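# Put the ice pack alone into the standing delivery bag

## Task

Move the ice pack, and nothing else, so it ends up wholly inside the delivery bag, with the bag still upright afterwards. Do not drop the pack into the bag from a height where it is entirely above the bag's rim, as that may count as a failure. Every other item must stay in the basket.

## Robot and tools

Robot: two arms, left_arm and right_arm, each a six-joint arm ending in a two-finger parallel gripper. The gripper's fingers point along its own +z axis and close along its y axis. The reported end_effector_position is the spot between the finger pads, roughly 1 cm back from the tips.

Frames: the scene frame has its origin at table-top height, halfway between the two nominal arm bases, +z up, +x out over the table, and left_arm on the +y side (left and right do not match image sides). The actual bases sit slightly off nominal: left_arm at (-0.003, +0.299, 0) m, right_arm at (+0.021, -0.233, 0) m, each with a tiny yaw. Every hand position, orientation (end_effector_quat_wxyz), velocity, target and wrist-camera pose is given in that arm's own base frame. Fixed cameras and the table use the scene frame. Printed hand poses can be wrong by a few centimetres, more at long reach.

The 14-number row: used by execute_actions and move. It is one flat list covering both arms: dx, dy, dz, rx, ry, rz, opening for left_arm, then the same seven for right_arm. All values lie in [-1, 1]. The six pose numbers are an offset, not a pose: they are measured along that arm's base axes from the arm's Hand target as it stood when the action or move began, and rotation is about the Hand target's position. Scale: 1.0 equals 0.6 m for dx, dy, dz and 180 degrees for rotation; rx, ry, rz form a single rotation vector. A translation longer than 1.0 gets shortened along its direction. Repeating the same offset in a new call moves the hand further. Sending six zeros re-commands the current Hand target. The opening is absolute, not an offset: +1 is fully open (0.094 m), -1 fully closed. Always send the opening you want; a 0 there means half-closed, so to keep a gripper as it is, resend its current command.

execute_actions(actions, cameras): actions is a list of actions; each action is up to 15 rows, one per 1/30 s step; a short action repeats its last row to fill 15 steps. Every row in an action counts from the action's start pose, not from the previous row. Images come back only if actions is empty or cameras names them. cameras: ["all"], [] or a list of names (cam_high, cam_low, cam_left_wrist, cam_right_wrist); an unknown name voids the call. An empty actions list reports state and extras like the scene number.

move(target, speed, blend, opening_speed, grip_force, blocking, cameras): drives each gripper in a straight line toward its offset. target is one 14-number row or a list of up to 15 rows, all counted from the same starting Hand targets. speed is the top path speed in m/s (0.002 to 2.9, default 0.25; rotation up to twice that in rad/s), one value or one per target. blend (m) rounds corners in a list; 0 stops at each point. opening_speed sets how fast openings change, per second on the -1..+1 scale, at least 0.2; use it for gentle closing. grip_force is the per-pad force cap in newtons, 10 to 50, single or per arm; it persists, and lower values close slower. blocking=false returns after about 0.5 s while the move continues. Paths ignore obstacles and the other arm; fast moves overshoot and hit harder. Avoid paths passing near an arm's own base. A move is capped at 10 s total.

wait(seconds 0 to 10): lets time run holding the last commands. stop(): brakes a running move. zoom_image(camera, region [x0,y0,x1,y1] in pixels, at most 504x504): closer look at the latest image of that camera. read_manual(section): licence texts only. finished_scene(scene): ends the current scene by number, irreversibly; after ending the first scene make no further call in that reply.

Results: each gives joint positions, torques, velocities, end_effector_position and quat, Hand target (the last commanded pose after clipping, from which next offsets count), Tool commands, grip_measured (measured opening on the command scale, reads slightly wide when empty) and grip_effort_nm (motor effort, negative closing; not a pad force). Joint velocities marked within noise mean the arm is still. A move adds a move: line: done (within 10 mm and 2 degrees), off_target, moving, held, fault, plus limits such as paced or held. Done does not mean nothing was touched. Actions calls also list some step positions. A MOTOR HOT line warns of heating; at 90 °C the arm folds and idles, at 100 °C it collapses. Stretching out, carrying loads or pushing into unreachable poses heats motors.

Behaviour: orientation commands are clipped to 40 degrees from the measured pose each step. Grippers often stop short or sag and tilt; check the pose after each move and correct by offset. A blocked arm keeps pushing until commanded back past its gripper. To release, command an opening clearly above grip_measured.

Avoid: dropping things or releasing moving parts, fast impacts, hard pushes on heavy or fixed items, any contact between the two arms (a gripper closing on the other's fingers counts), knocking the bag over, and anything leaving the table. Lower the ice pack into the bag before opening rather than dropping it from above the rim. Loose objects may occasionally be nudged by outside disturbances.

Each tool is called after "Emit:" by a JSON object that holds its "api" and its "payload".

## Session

Emit:
{"api": "execute_actions", "payload": {"actions": [], "cameras": ["all"]}}

Scene clock: 0.00 s.
left_arm: end_effector_position=(+0.0975, -0.3178, +0.3447) grip_measured=+1.000 grip_effort_nm=n/a end_effector_quat_wxyz=(+0.164, +0.348, +0.876, -0.292) | right_arm: end_effector_position=(+0.4721, +0.0053, +0.2143) grip_measured=+1.000 grip_effort_nm=n/a end_effector_quat_wxyz=(+0.633, -0.101, +0.763, +0.083)
Joint positions: left_arm=[-1.194 1.442 1.901 -1.362 0.151 -0.491 0.094] | right_arm=[-0.126 1.544 0.826 0.517 -0.381 -0.076 0.094]
Joint velocities: within noise
Joint torques (N m): no reading
Heat: left arm: 30 °C; right arm: 30 °C.
Hand target: left_arm +0.0972, -0.3170, +0.3485; +0.168, +0.347, +0.874, -0.296 | right_arm +0.4733, +0.0051, +0.2246; +0.642, -0.103, +0.755, +0.081
Tool commands: left_gripper/opening=+1.0 right_gripper/opening=+1.0

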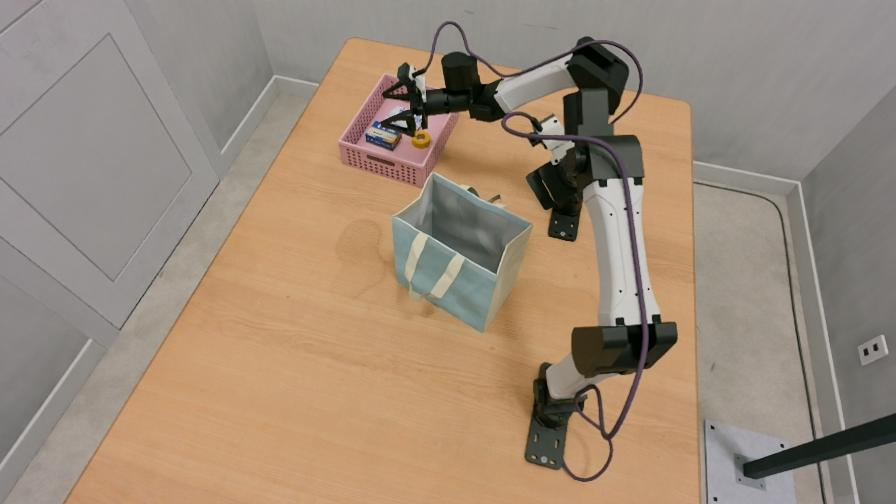

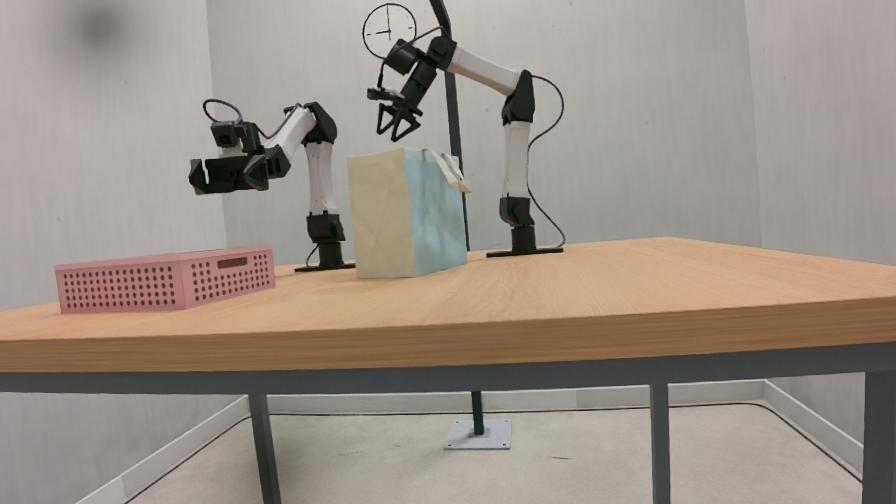

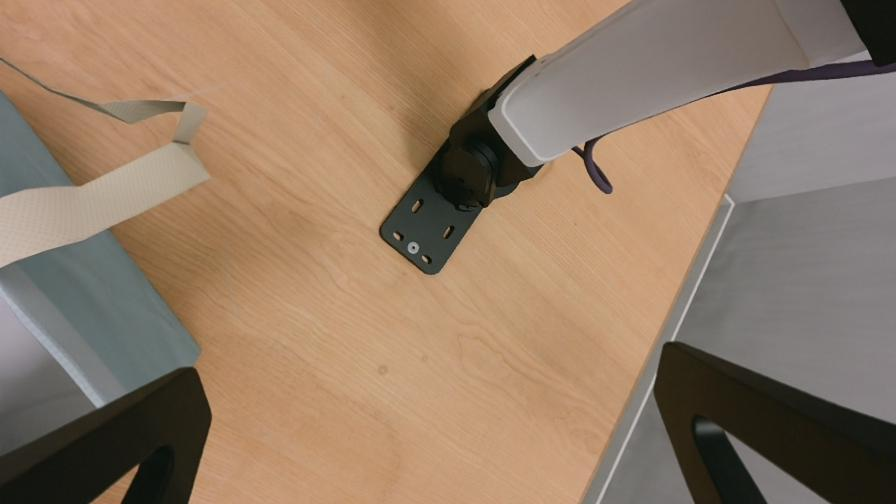

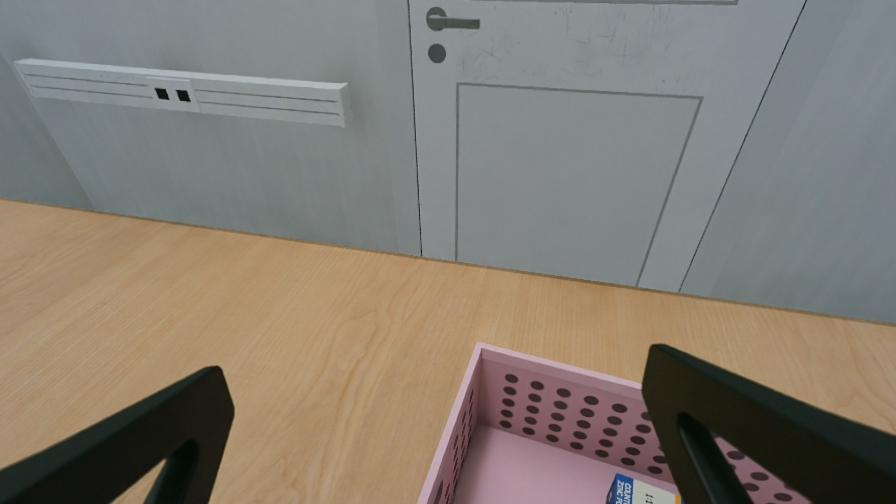

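Emit:
{"api": "zoom_image", "payload": {"camera": "cam_high", "region": [330, 60, 570, 340]}}

Emit:
{"api": "zoom_image", "payload": {"camera": "cam_high", "region": [330, 65, 470, 195]}}

Scaled by 1.800 from the camera's 896x504 image, which has a finer 1280x720 frame.

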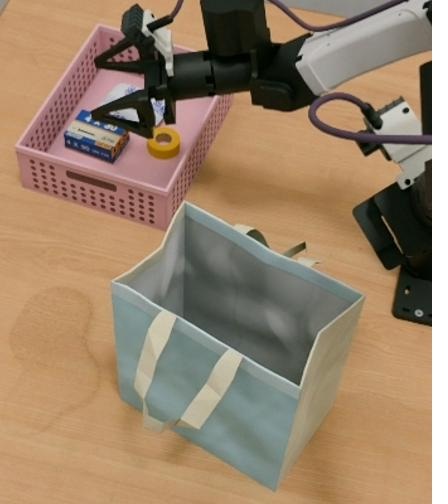

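Scaled by 3.600 from the camera's 896x504 image, which has a finer 1280x720 frame.

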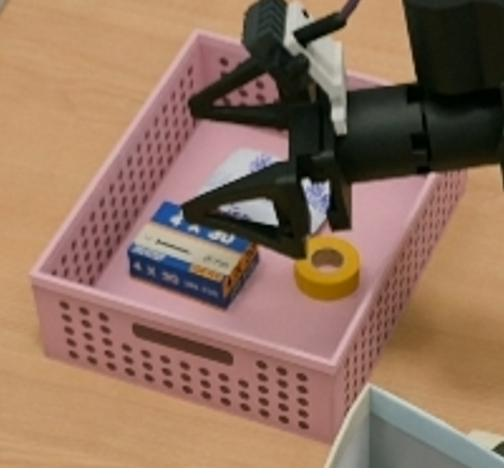

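Emit:
{"api": "zoom_image", "payload": {"camera": "cam_high", "region": [370, 90, 440, 150]}}

Scaled by 7.200 from the camera's 896x504 image, which has a finer 1280x720 frame.

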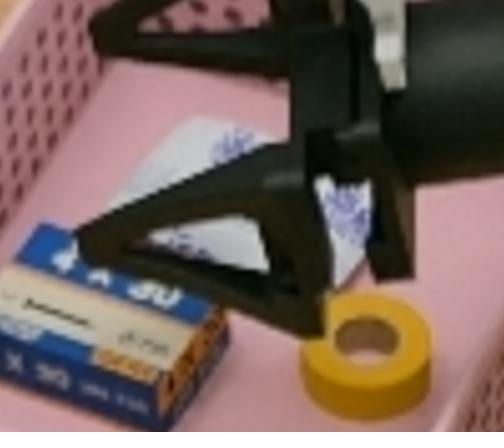

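Emit:
{"api": "move", "payload": {"target": [0.2047,0.6617,0.0192,0,0,0.5,1, -0.0892,-0.2645,-0.141,0.0055,0.2858,-0.1769,0.9], "speed": 0.6, "cameras": ["cam_high","cam_right_wrist"]}}

Scene clock: 6.37 s.
left_arm: end_effector_position=(+0.2195, +0.0796, +0.3511) grip_measured=+1.000 grip_effort_nm=0.00 end_effector_quat_wxyz=(+0.312, -0.378, +0.867, -0.089) | right_arm: end_effector_position=(+0.4153, -0.1481, +0.1373) grip_measured=+0.901 grip_effort_nm=-0.04 end_effector_quat_wxyz=(+0.254, +0.141, +0.956, -0.046)
Joint positions: left_arm=[0.523 1.189 1.801 -1.558 0.236 -0.375 0.094] | right_arm=[-0.346 1.745 1.42 -0.724 -0.01 -0.05 0.089]
Joint torques (N m): left_arm=[0.7 -2.29 7.3 1.54 0.28 0.12] | right_arm=[-0.47 -5.81 11.48 1.26 0.19 0.1]
Heat: left arm: 31 °C; right arm: 31 °C.
Hand target: left_arm +0.2200, +0.0799, +0.3600; +0.328, -0.372, +0.864, -0.090 | right_arm +0.4198, -0.1534, +0.1400; +0.253, +0.151, +0.954, -0.050
Off the commanded pose: left_arm 0.009 m, 2 deg | right_arm 0.008 m, 1 deg.
move: done
Images, in order (width x height): cam_high 896x504, cam_right_wrist 896x504.

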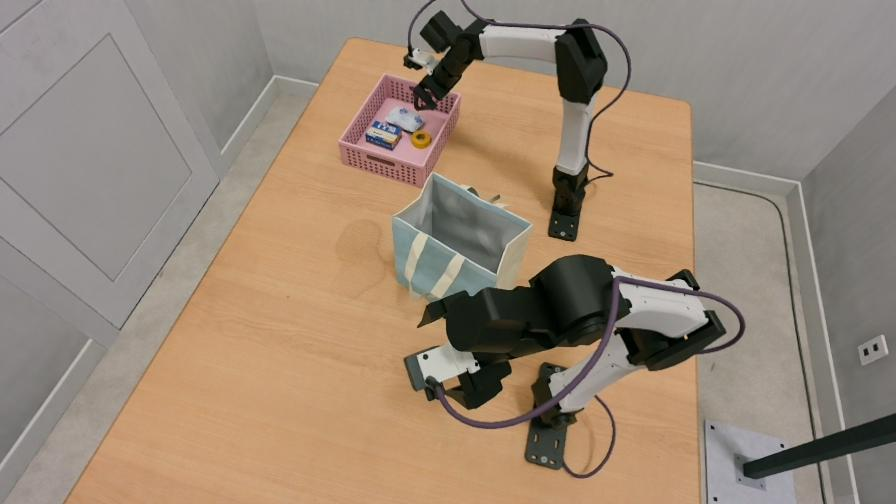

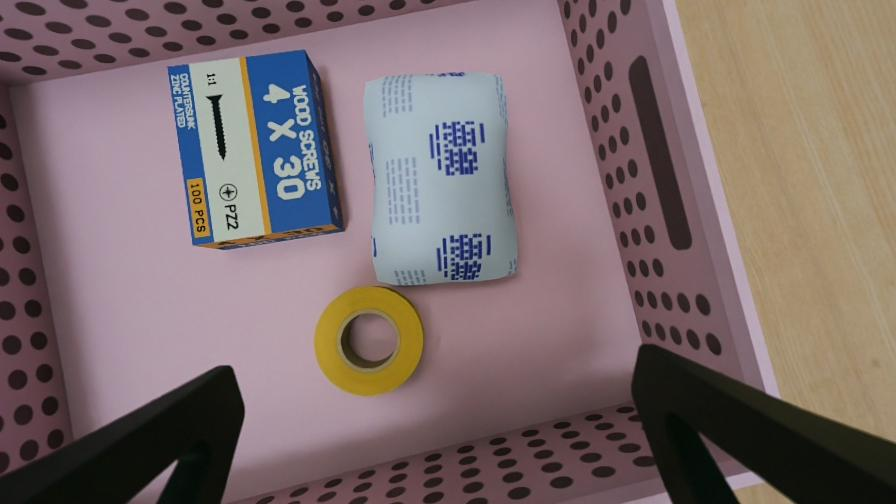

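Emit:
{"api": "zoom_image", "payload": {"camera": "cam_right_wrist", "region": [260, 30, 560, 300]}}

Scaled by 1.680 from the camera's 896x504 image, which has a finer 1280x720 frame.

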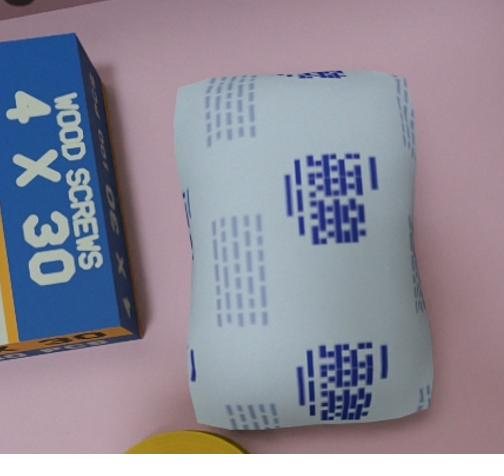

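Emit:
{"api": "move", "payload": {"target": [0,0,0,0,0,0,1, 0.0792,-0.0317,-0.1387,0.004,0.0275,0.0115,0.70], "speed": 0.3, "cameras": ["cam_right_wrist"]}}

Scene clock: 9.50 s.
left_arm: end_effector_position=(+0.2195, +0.0796, +0.3511) grip_measured=+1.000 grip_effort_nm=0.00 end_effector_quat_wxyz=(+0.312, -0.378, +0.867, -0.089) | right_arm: end_effector_position=(+0.4567, -0.1642, +0.0516) grip_measured=+0.701 grip_effort_nm=-0.04 end_effector_quat_wxyz=(+0.197, +0.138, +0.970, -0.036)
Joint positions: left_arm=[0.523 1.189 1.801 -1.558 0.236 -0.375 0.094] | right_arm=[-0.349 2.063 1.556 -0.661 -0.01 -0.065 0.08]
Joint torques (N m): left_arm=[0.7 -2.28 7.31 1.55 0.29 0.11] | right_arm=[-0.7 -8.31 10.73 1.33 0.17 -0.25]
Heat: left arm: 31 °C; right arm: 30 °C.
Hand target: left_arm +0.2200, +0.0799, +0.3599; +0.328, -0.372, +0.864, -0.090 | right_arm +0.4673, -0.1726, +0.0567; +0.212, +0.133, +0.967, -0.046
Off the commanded pose: left_arm 0.009 m, 2 deg | right_arm 0.014 m, 2 deg.
move: off_target (right_arm)
Images, in order (width x height): cam_right_wrist 896x504.

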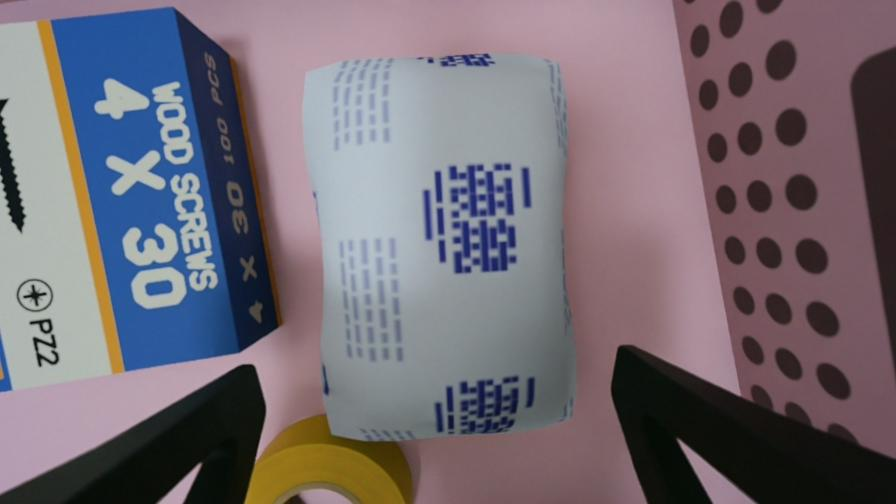

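Emit:
{"api": "move", "payload": {"target": [[0,0,0,0,0,0,1, 0.0455,-0.0172,-0.0537,0,0,0.006,0.70],[0,0,0,0,0,0,1, 0.0455,-0.0172,-0.0537,0,0,0.006,0.0]], "speed": 0.15, "opening_speed": 1.2, "cameras": ["cam_right_wrist"]}}

Scene clock: 12.93 s.
left_arm: end_effector_position=(+0.2195, +0.0796, +0.3511) grip_measured=+1.000 grip_effort_nm=0.00 end_effector_quat_wxyz=(+0.312, -0.378, +0.867, -0.089) | right_arm: end_effector_position=(+0.4840, -0.1754, +0.0231) grip_measured=+0.163 grip_effort_nm=-0.92 end_effector_quat_wxyz=(+0.199, +0.129, +0.971, -0.039)
Joint positions: left_arm=[0.523 1.189 1.801 -1.558 0.236 -0.375 0.094] | right_arm=[-0.351 2.202 1.655 -0.616 -0.01 -0.086 0.055]
Joint torques (N m): left_arm=[0.69 -2.28 7.31 1.55 0.3 0.12] | right_arm=[-0.83 -8.58 10.77 1.34 0.09 -0.24]
Heat: left arm: 32 °C; right arm: 31 °C.
Hand target: left_arm +0.2200, +0.0799, +0.3599; +0.328, -0.372, +0.864, -0.090 | right_arm +0.4946, -0.1828, +0.0246; +0.212, +0.124, +0.968, -0.044
Off the commanded pose: left_arm 0.009 m, 2 deg | right_arm 0.013 m, 2 deg.
move: off_target (right_arm); target 2's new opening was sent with right_arm's hand 0.013 m and 2 deg from that target
Images, in order (width x height): cam_right_wrist 896x504.

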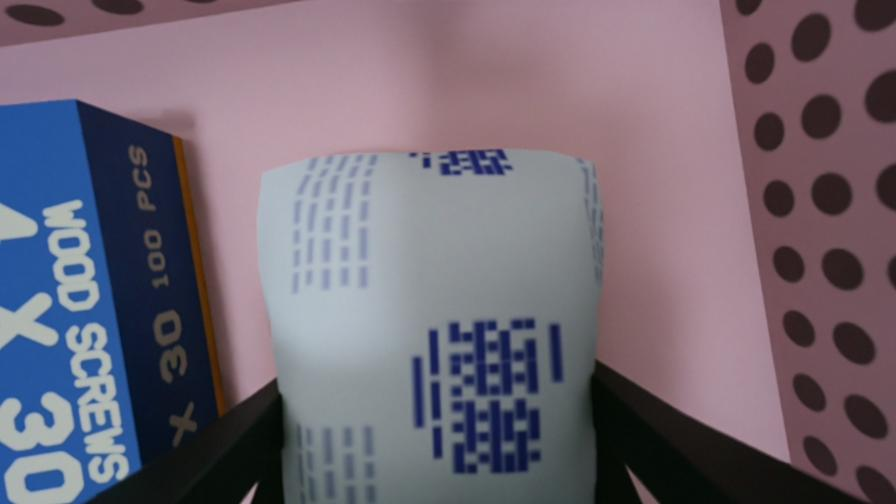

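Emit:
{"api": "move", "payload": {"target": [[0,0,0,0,0,0,1, -0.0127,0.0047,0.0757,0,0,0,0.12],[0,0,0,0,0,0,1, -0.041,0.0297,0.1923,0,0,0,0.12]], "speed": [0.2,0.35], "blend": [0.02,0], "cameras": ["cam_right_wrist"]}}

Scene clock: 16.30 s.
left_arm: end_effector_position=(+0.2195, +0.0796, +0.3511) grip_measured=+1.000 grip_effort_nm=-0.01 end_effector_quat_wxyz=(+0.312, -0.378, +0.867, -0.089) | right_arm: end_effector_position=(+0.4644, -0.1650, +0.1168) grip_measured=+0.155 grip_effort_nm=-1.00 end_effector_quat_wxyz=(+0.187, +0.126, +0.974, -0.036)
Joint positions: left_arm=[0.523 1.189 1.801 -1.558 0.236 -0.375 0.094] | right_arm=[-0.345 2.076 1.845 -0.957 -0.01 -0.086 0.054]
Joint torques (N m): left_arm=[0.7 -2.28 7.3 1.55 0.29 0.12] | right_arm=[0.5 -12.01 10.32 1.1 0.15 -0.04]
Heat: left arm: 32 °C; right arm: 32 °C.
Hand target: left_arm +0.2200, +0.0799, +0.3599; +0.328, -0.372, +0.864, -0.090 | right_arm +0.4700, -0.1650, +0.1399; +0.212, +0.124, +0.968, -0.044
Off the commanded pose: left_arm 0.009 m, 2 deg | right_arm 0.024 m, 3 deg.
move: off_target (right_arm)
Images, in order (width x height): cam_right_wrist 896x504.

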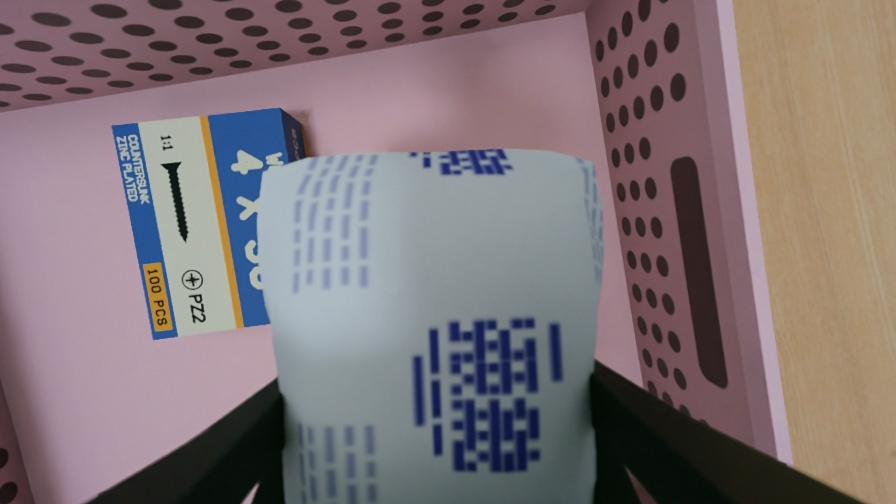

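Emit:
{"api": "move", "payload": {"target": [[0,0,0,0,0,0,1, -0.1667,0.325,0.3168,0.0622,-0.0680,0.0103,0.12],[0,0,0,0,0,0,1, -0.3667,0.6083,0.3752,0.1746,-0.0341,0.0314,0.12],[0,0,0,0,0,0,1, -0.4597,0.7925,0.3252,0.1895,0.0392,0.0291,0.12]], "speed": [0.6,0.5,0.4], "blend": [0.04,0.03,0], "cameras": ["cam_high","cam_right_wrist"]}}

Scene clock: 19.10 s.
left_arm: end_effector_position=(+0.2195, +0.0796, +0.3511) grip_measured=+1.000 grip_effort_nm=-0.01 end_effector_quat_wxyz=(+0.312, -0.378, +0.867, -0.089) | right_arm: end_effector_position=(+0.1907, +0.3075, +0.3276) grip_measured=+0.155 grip_effort_nm=-1.00 end_effector_quat_wxyz=(+0.101, +0.127, +0.958, +0.234)
Joint positions: left_arm=[0.523 1.189 1.801 -1.558 0.236 -0.375 0.094] | right_arm=[1.01 1.689 2.176 -1.542 -0.011 1.278 0.054]
Joint torques (N m): left_arm=[0.69 -2.29 7.31 1.55 0.3 0.11] | right_arm=[0.08 -4.81 9.43 1.33 0.25 0.05]
Heat: left arm: 32 °C; right arm: 32 °C.
Hand target: left_arm +0.2200, +0.0799, +0.3599; +0.328, -0.372, +0.864, -0.090 | right_arm +0.1942, +0.3105, +0.3350; +0.109, +0.134, +0.954, +0.244
Off the commanded pose: left_arm 0.009 m, 2 deg | right_arm 0.009 m, 2 deg.
move: done
Images, in order (width x height): cam_high 896x504, cam_right_wrist 896x504.

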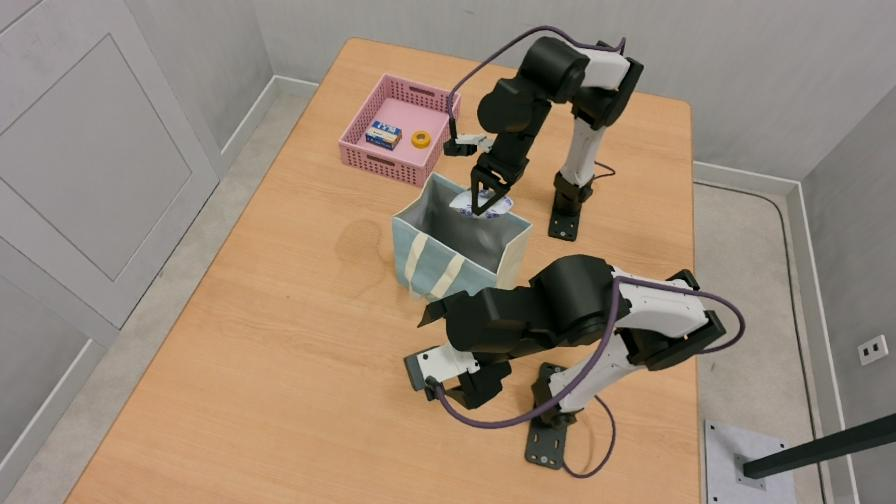

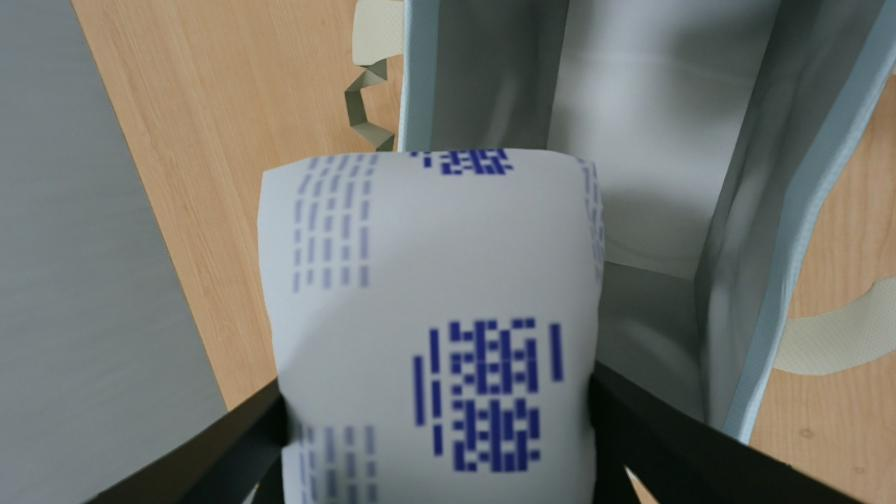

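Emit:
{"api": "move", "payload": {"target": [0,0,0,0,0,0,1, -0.0008,-0.0133,-0.1417,-0.0659,0.0413,0,0.12], "speed": 0.3, "cameras": ["cam_right_wrist"]}}

Scene clock: 21.57 s.
left_arm: end_effector_position=(+0.2195, +0.0796, +0.3511) grip_measured=+1.000 grip_effort_nm=-0.01 end_effector_quat_wxyz=(+0.312, -0.378, +0.867, -0.089) | right_arm: end_effector_position=(+0.1864, +0.2979, +0.2499) grip_measured=+0.155 grip_effort_nm=-1.00 end_effector_quat_wxyz=(+0.051, +0.134, +0.982, +0.126)
Joint positions: left_arm=[0.523 1.189 1.801 -1.558 0.236 -0.375 0.094] | right_arm=[1.006 1.722 1.952 -1.528 -0.011 1.279 0.054]
Joint torques (N m): left_arm=[0.7 -2.28 7.3 1.55 0.3 0.12] | right_arm=[-0.75 -5.79 6.76 1.12 0.23 -0.09]
Heat: left arm: 33 °C; right arm: 32 °C.
Hand target: left_arm +0.2200, +0.0799, +0.3599; +0.328, -0.372, +0.864, -0.090 | right_arm +0.1937, +0.3024, +0.2499; +0.061, +0.138, +0.979, +0.135
Off the commanded pose: left_arm 0.009 m, 2 deg | right_arm 0.009 m, 2 deg.
move: done
Images, in order (width x height): cam_right_wrist 896x504.

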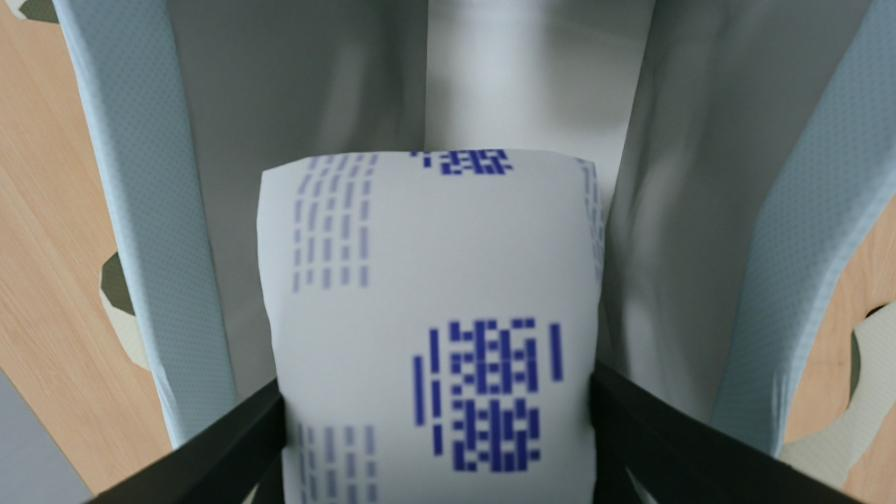

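Emit:
{"api": "move", "payload": {"target": [[0,0,0,0,0,0,1, 0.008,0.0088,-0.0915,-0.0424,0.0266,0,0.12],[0,0,0,0,0,0,1, 0.0042,-0.0033,-0.2182,-0.0753,0.0472,0,0.12]], "speed": 0.2, "blend": [0.015,0], "cameras": ["cam_high","cam_right_wrist"]}}

Scene clock: 23.97 s.
left_arm: end_effector_position=(+0.2195, +0.0796, +0.3511) grip_measured=+1.000 grip_effort_nm=0.00 end_effector_quat_wxyz=(+0.312, -0.378, +0.867, -0.089) | right_arm: end_effector_position=(+0.1901, +0.2990, +0.1222) grip_measured=+0.155 grip_effort_nm=-1.00 end_effector_quat_wxyz=(-0.003, +0.139, +0.990, +0.006)
Joint positions: left_arm=[0.523 1.189 1.801 -1.558 0.236 -0.375 0.094] | right_arm=[0.999 1.88 1.66 -1.344 -0.011 1.279 0.054]
Joint torques (N m): left_arm=[0.7 -2.29 7.3 1.55 0.3 0.11] | right_arm=[-0.81 -6.99 7.01 0.53 0.26 -0.14]
Heat: left arm: 33 °C; right arm: 32 °C.
Hand target: left_arm +0.2200, +0.0799, +0.3599; +0.328, -0.372, +0.864, -0.090 | right_arm +0.1963, +0.3005, +0.1190; +0.004, +0.140, +0.990, +0.008
Off the commanded pose: left_arm 0.009 m, 2 deg | right_arm 0.007 m, 1 deg.
move: done
Images, in order (width x height): cam_high 896x504, cam_right_wrist 896x504.

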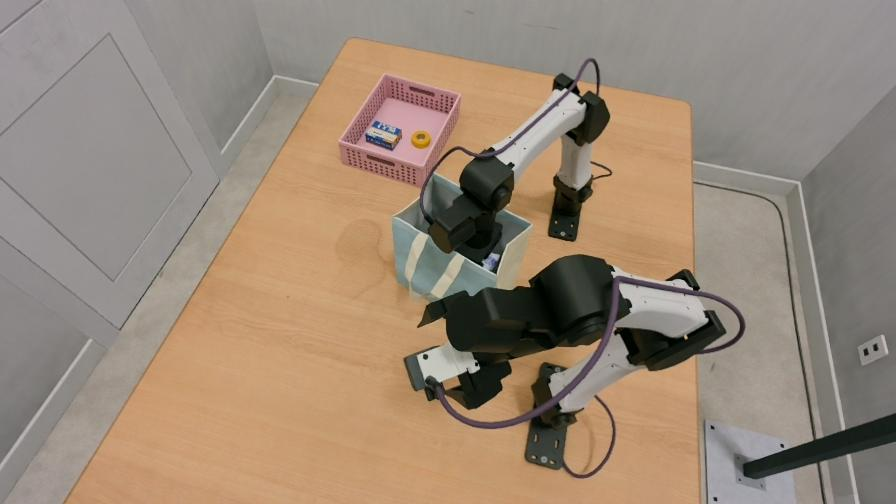

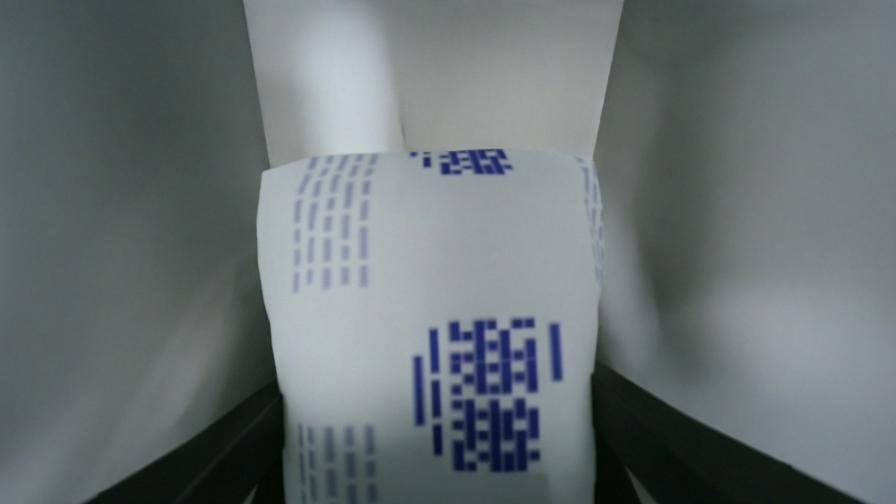

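Emit:
{"api": "move", "payload": {"target": [0,0,0,0,0,0,1, 0,0,0,0,0,0,0.48], "opening_speed": 0.4, "cameras": ["cam_right_wrist"]}}

Scene clock: 25.20 s.
left_arm: end_effector_position=(+0.2195, +0.0796, +0.3511) grip_measured=+1.000 grip_effort_nm=0.00 end_effector_quat_wxyz=(+0.312, -0.378, +0.867, -0.089) | right_arm: end_effector_position=(+0.1902, +0.2992, +0.1222) grip_measured=+0.478 grip_effort_nm=0.11 end_effector_quat_wxyz=(-0.003, +0.139, +0.990, +0.006)
Joint positions: left_arm=[0.523 1.189 1.801 -1.558 0.236 -0.375 0.094] | right_arm=[0.999 1.88 1.66 -1.343 -0.011 1.279 0.069]
Joint torques (N m): left_arm=[0.72 -2.28 7.31 1.55 0.3 0.11] | right_arm=[-0.79 -6.99 7.02 0.53 0.25 -0.14]
Heat: left arm: 33 °C; right arm: 32 °C.
Hand target: left_arm +0.2200, +0.0799, +0.3599; +0.328, -0.372, +0.864, -0.090 | right_arm +0.1963, +0.3005, +0.1190; +0.004, +0.140, +0.990, +0.008
Off the commanded pose: left_arm 0.009 m, 2 deg | right_arm 0.007 m, 1 deg.
move: done
Images, in order (width x height): cam_right_wrist 896x504.

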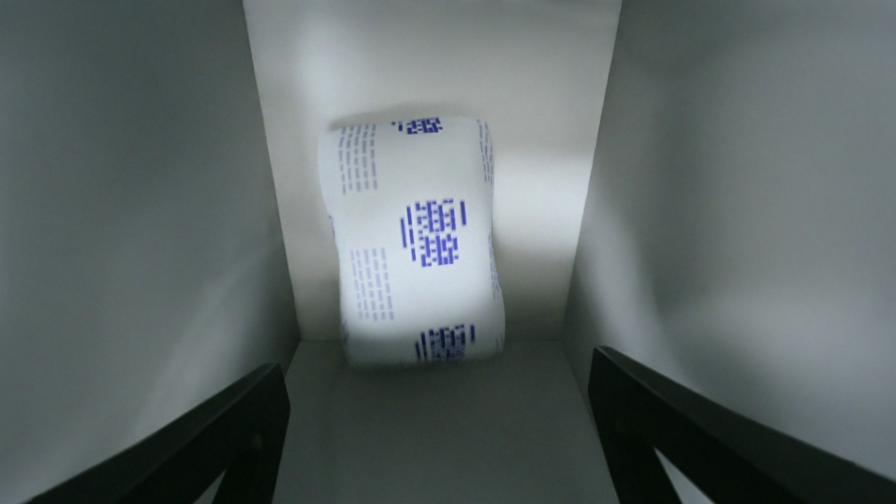

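Emit:
{"api": "move", "payload": {"target": [[0,0,0,0,0,0,1, -0.0005,0.0098,0.1383,0.0329,-0.0207,0,0.1],[0,0,0,0,0,0,1, -0.0043,-0.0023,0.235,0.0753,-0.0472,0,0.1],[0,0,0,0,0,0,1, -0.0035,0.0167,0.36,0.1412,-0.0886,0,0.1]], "speed": [0.25,0.3,0.4], "blend": [0.015,0.02,0], "cameras": ["cam_high","cam_right_wrist"]}}

Scene clock: 27.33 s.
left_arm: end_effector_position=(+0.2195, +0.0796, +0.3511) grip_measured=+1.000 grip_effort_nm=0.00 end_effector_quat_wxyz=(+0.312, -0.378, +0.867, -0.089) | right_arm: end_effector_position=(+0.1969, +0.3143, +0.3242) grip_measured=+0.101 grip_effort_nm=-0.04 end_effector_quat_wxyz=(+0.102, +0.130, +0.958, +0.235)
Joint positions: left_arm=[0.523 1.189 1.801 -1.558 0.236 -0.375 0.094] | right_arm=[1.006 1.713 2.186 -1.526 -0.011 1.279 0.052]
Joint torques (N m): left_arm=[0.7 -2.29 7.31 1.54 0.3 0.11] | right_arm=[0.53 -6.87 8.64 1.18 0.25 0.04]
Heat: left arm: 33 °C; right arm: 33 °C.
Hand target: left_arm +0.2200, +0.0799, +0.3599; +0.328, -0.372, +0.864, -0.090 | right_arm +0.1942, +0.3105, +0.3351; +0.109, +0.135, +0.954, +0.244
Off the commanded pose: left_arm 0.009 m, 2 deg | right_arm 0.012 m, 2 deg.
move: off_target (right_arm)
Images, in order (width x height): cam_high 896x504, cam_right_wrist 896x504.

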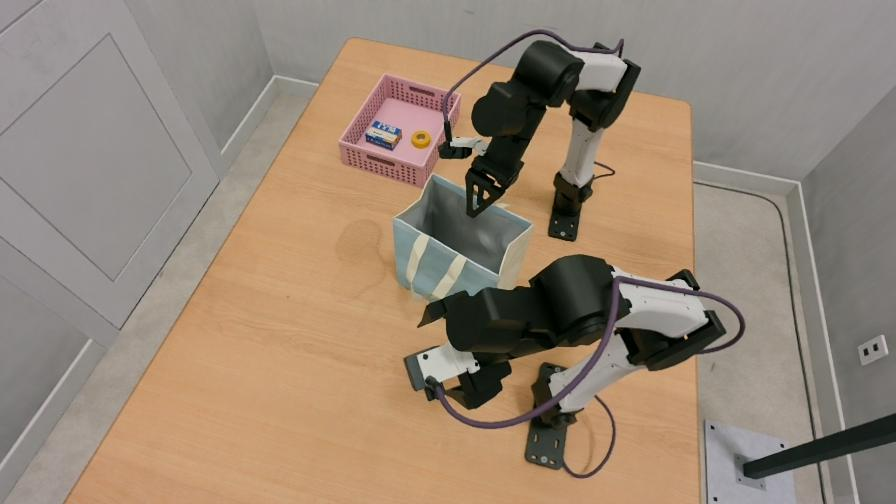

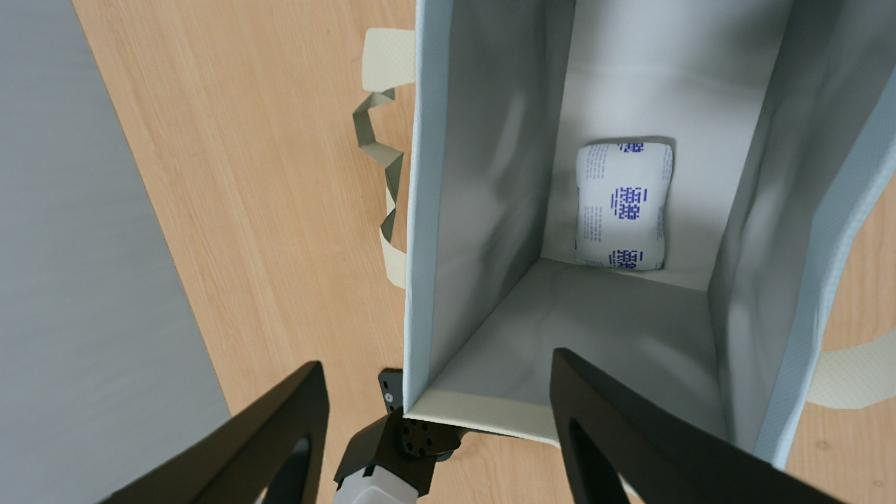

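Emit:
{"api": "finished_scene", "payload": {"scene": 3}}

The scene is finished: the task was done.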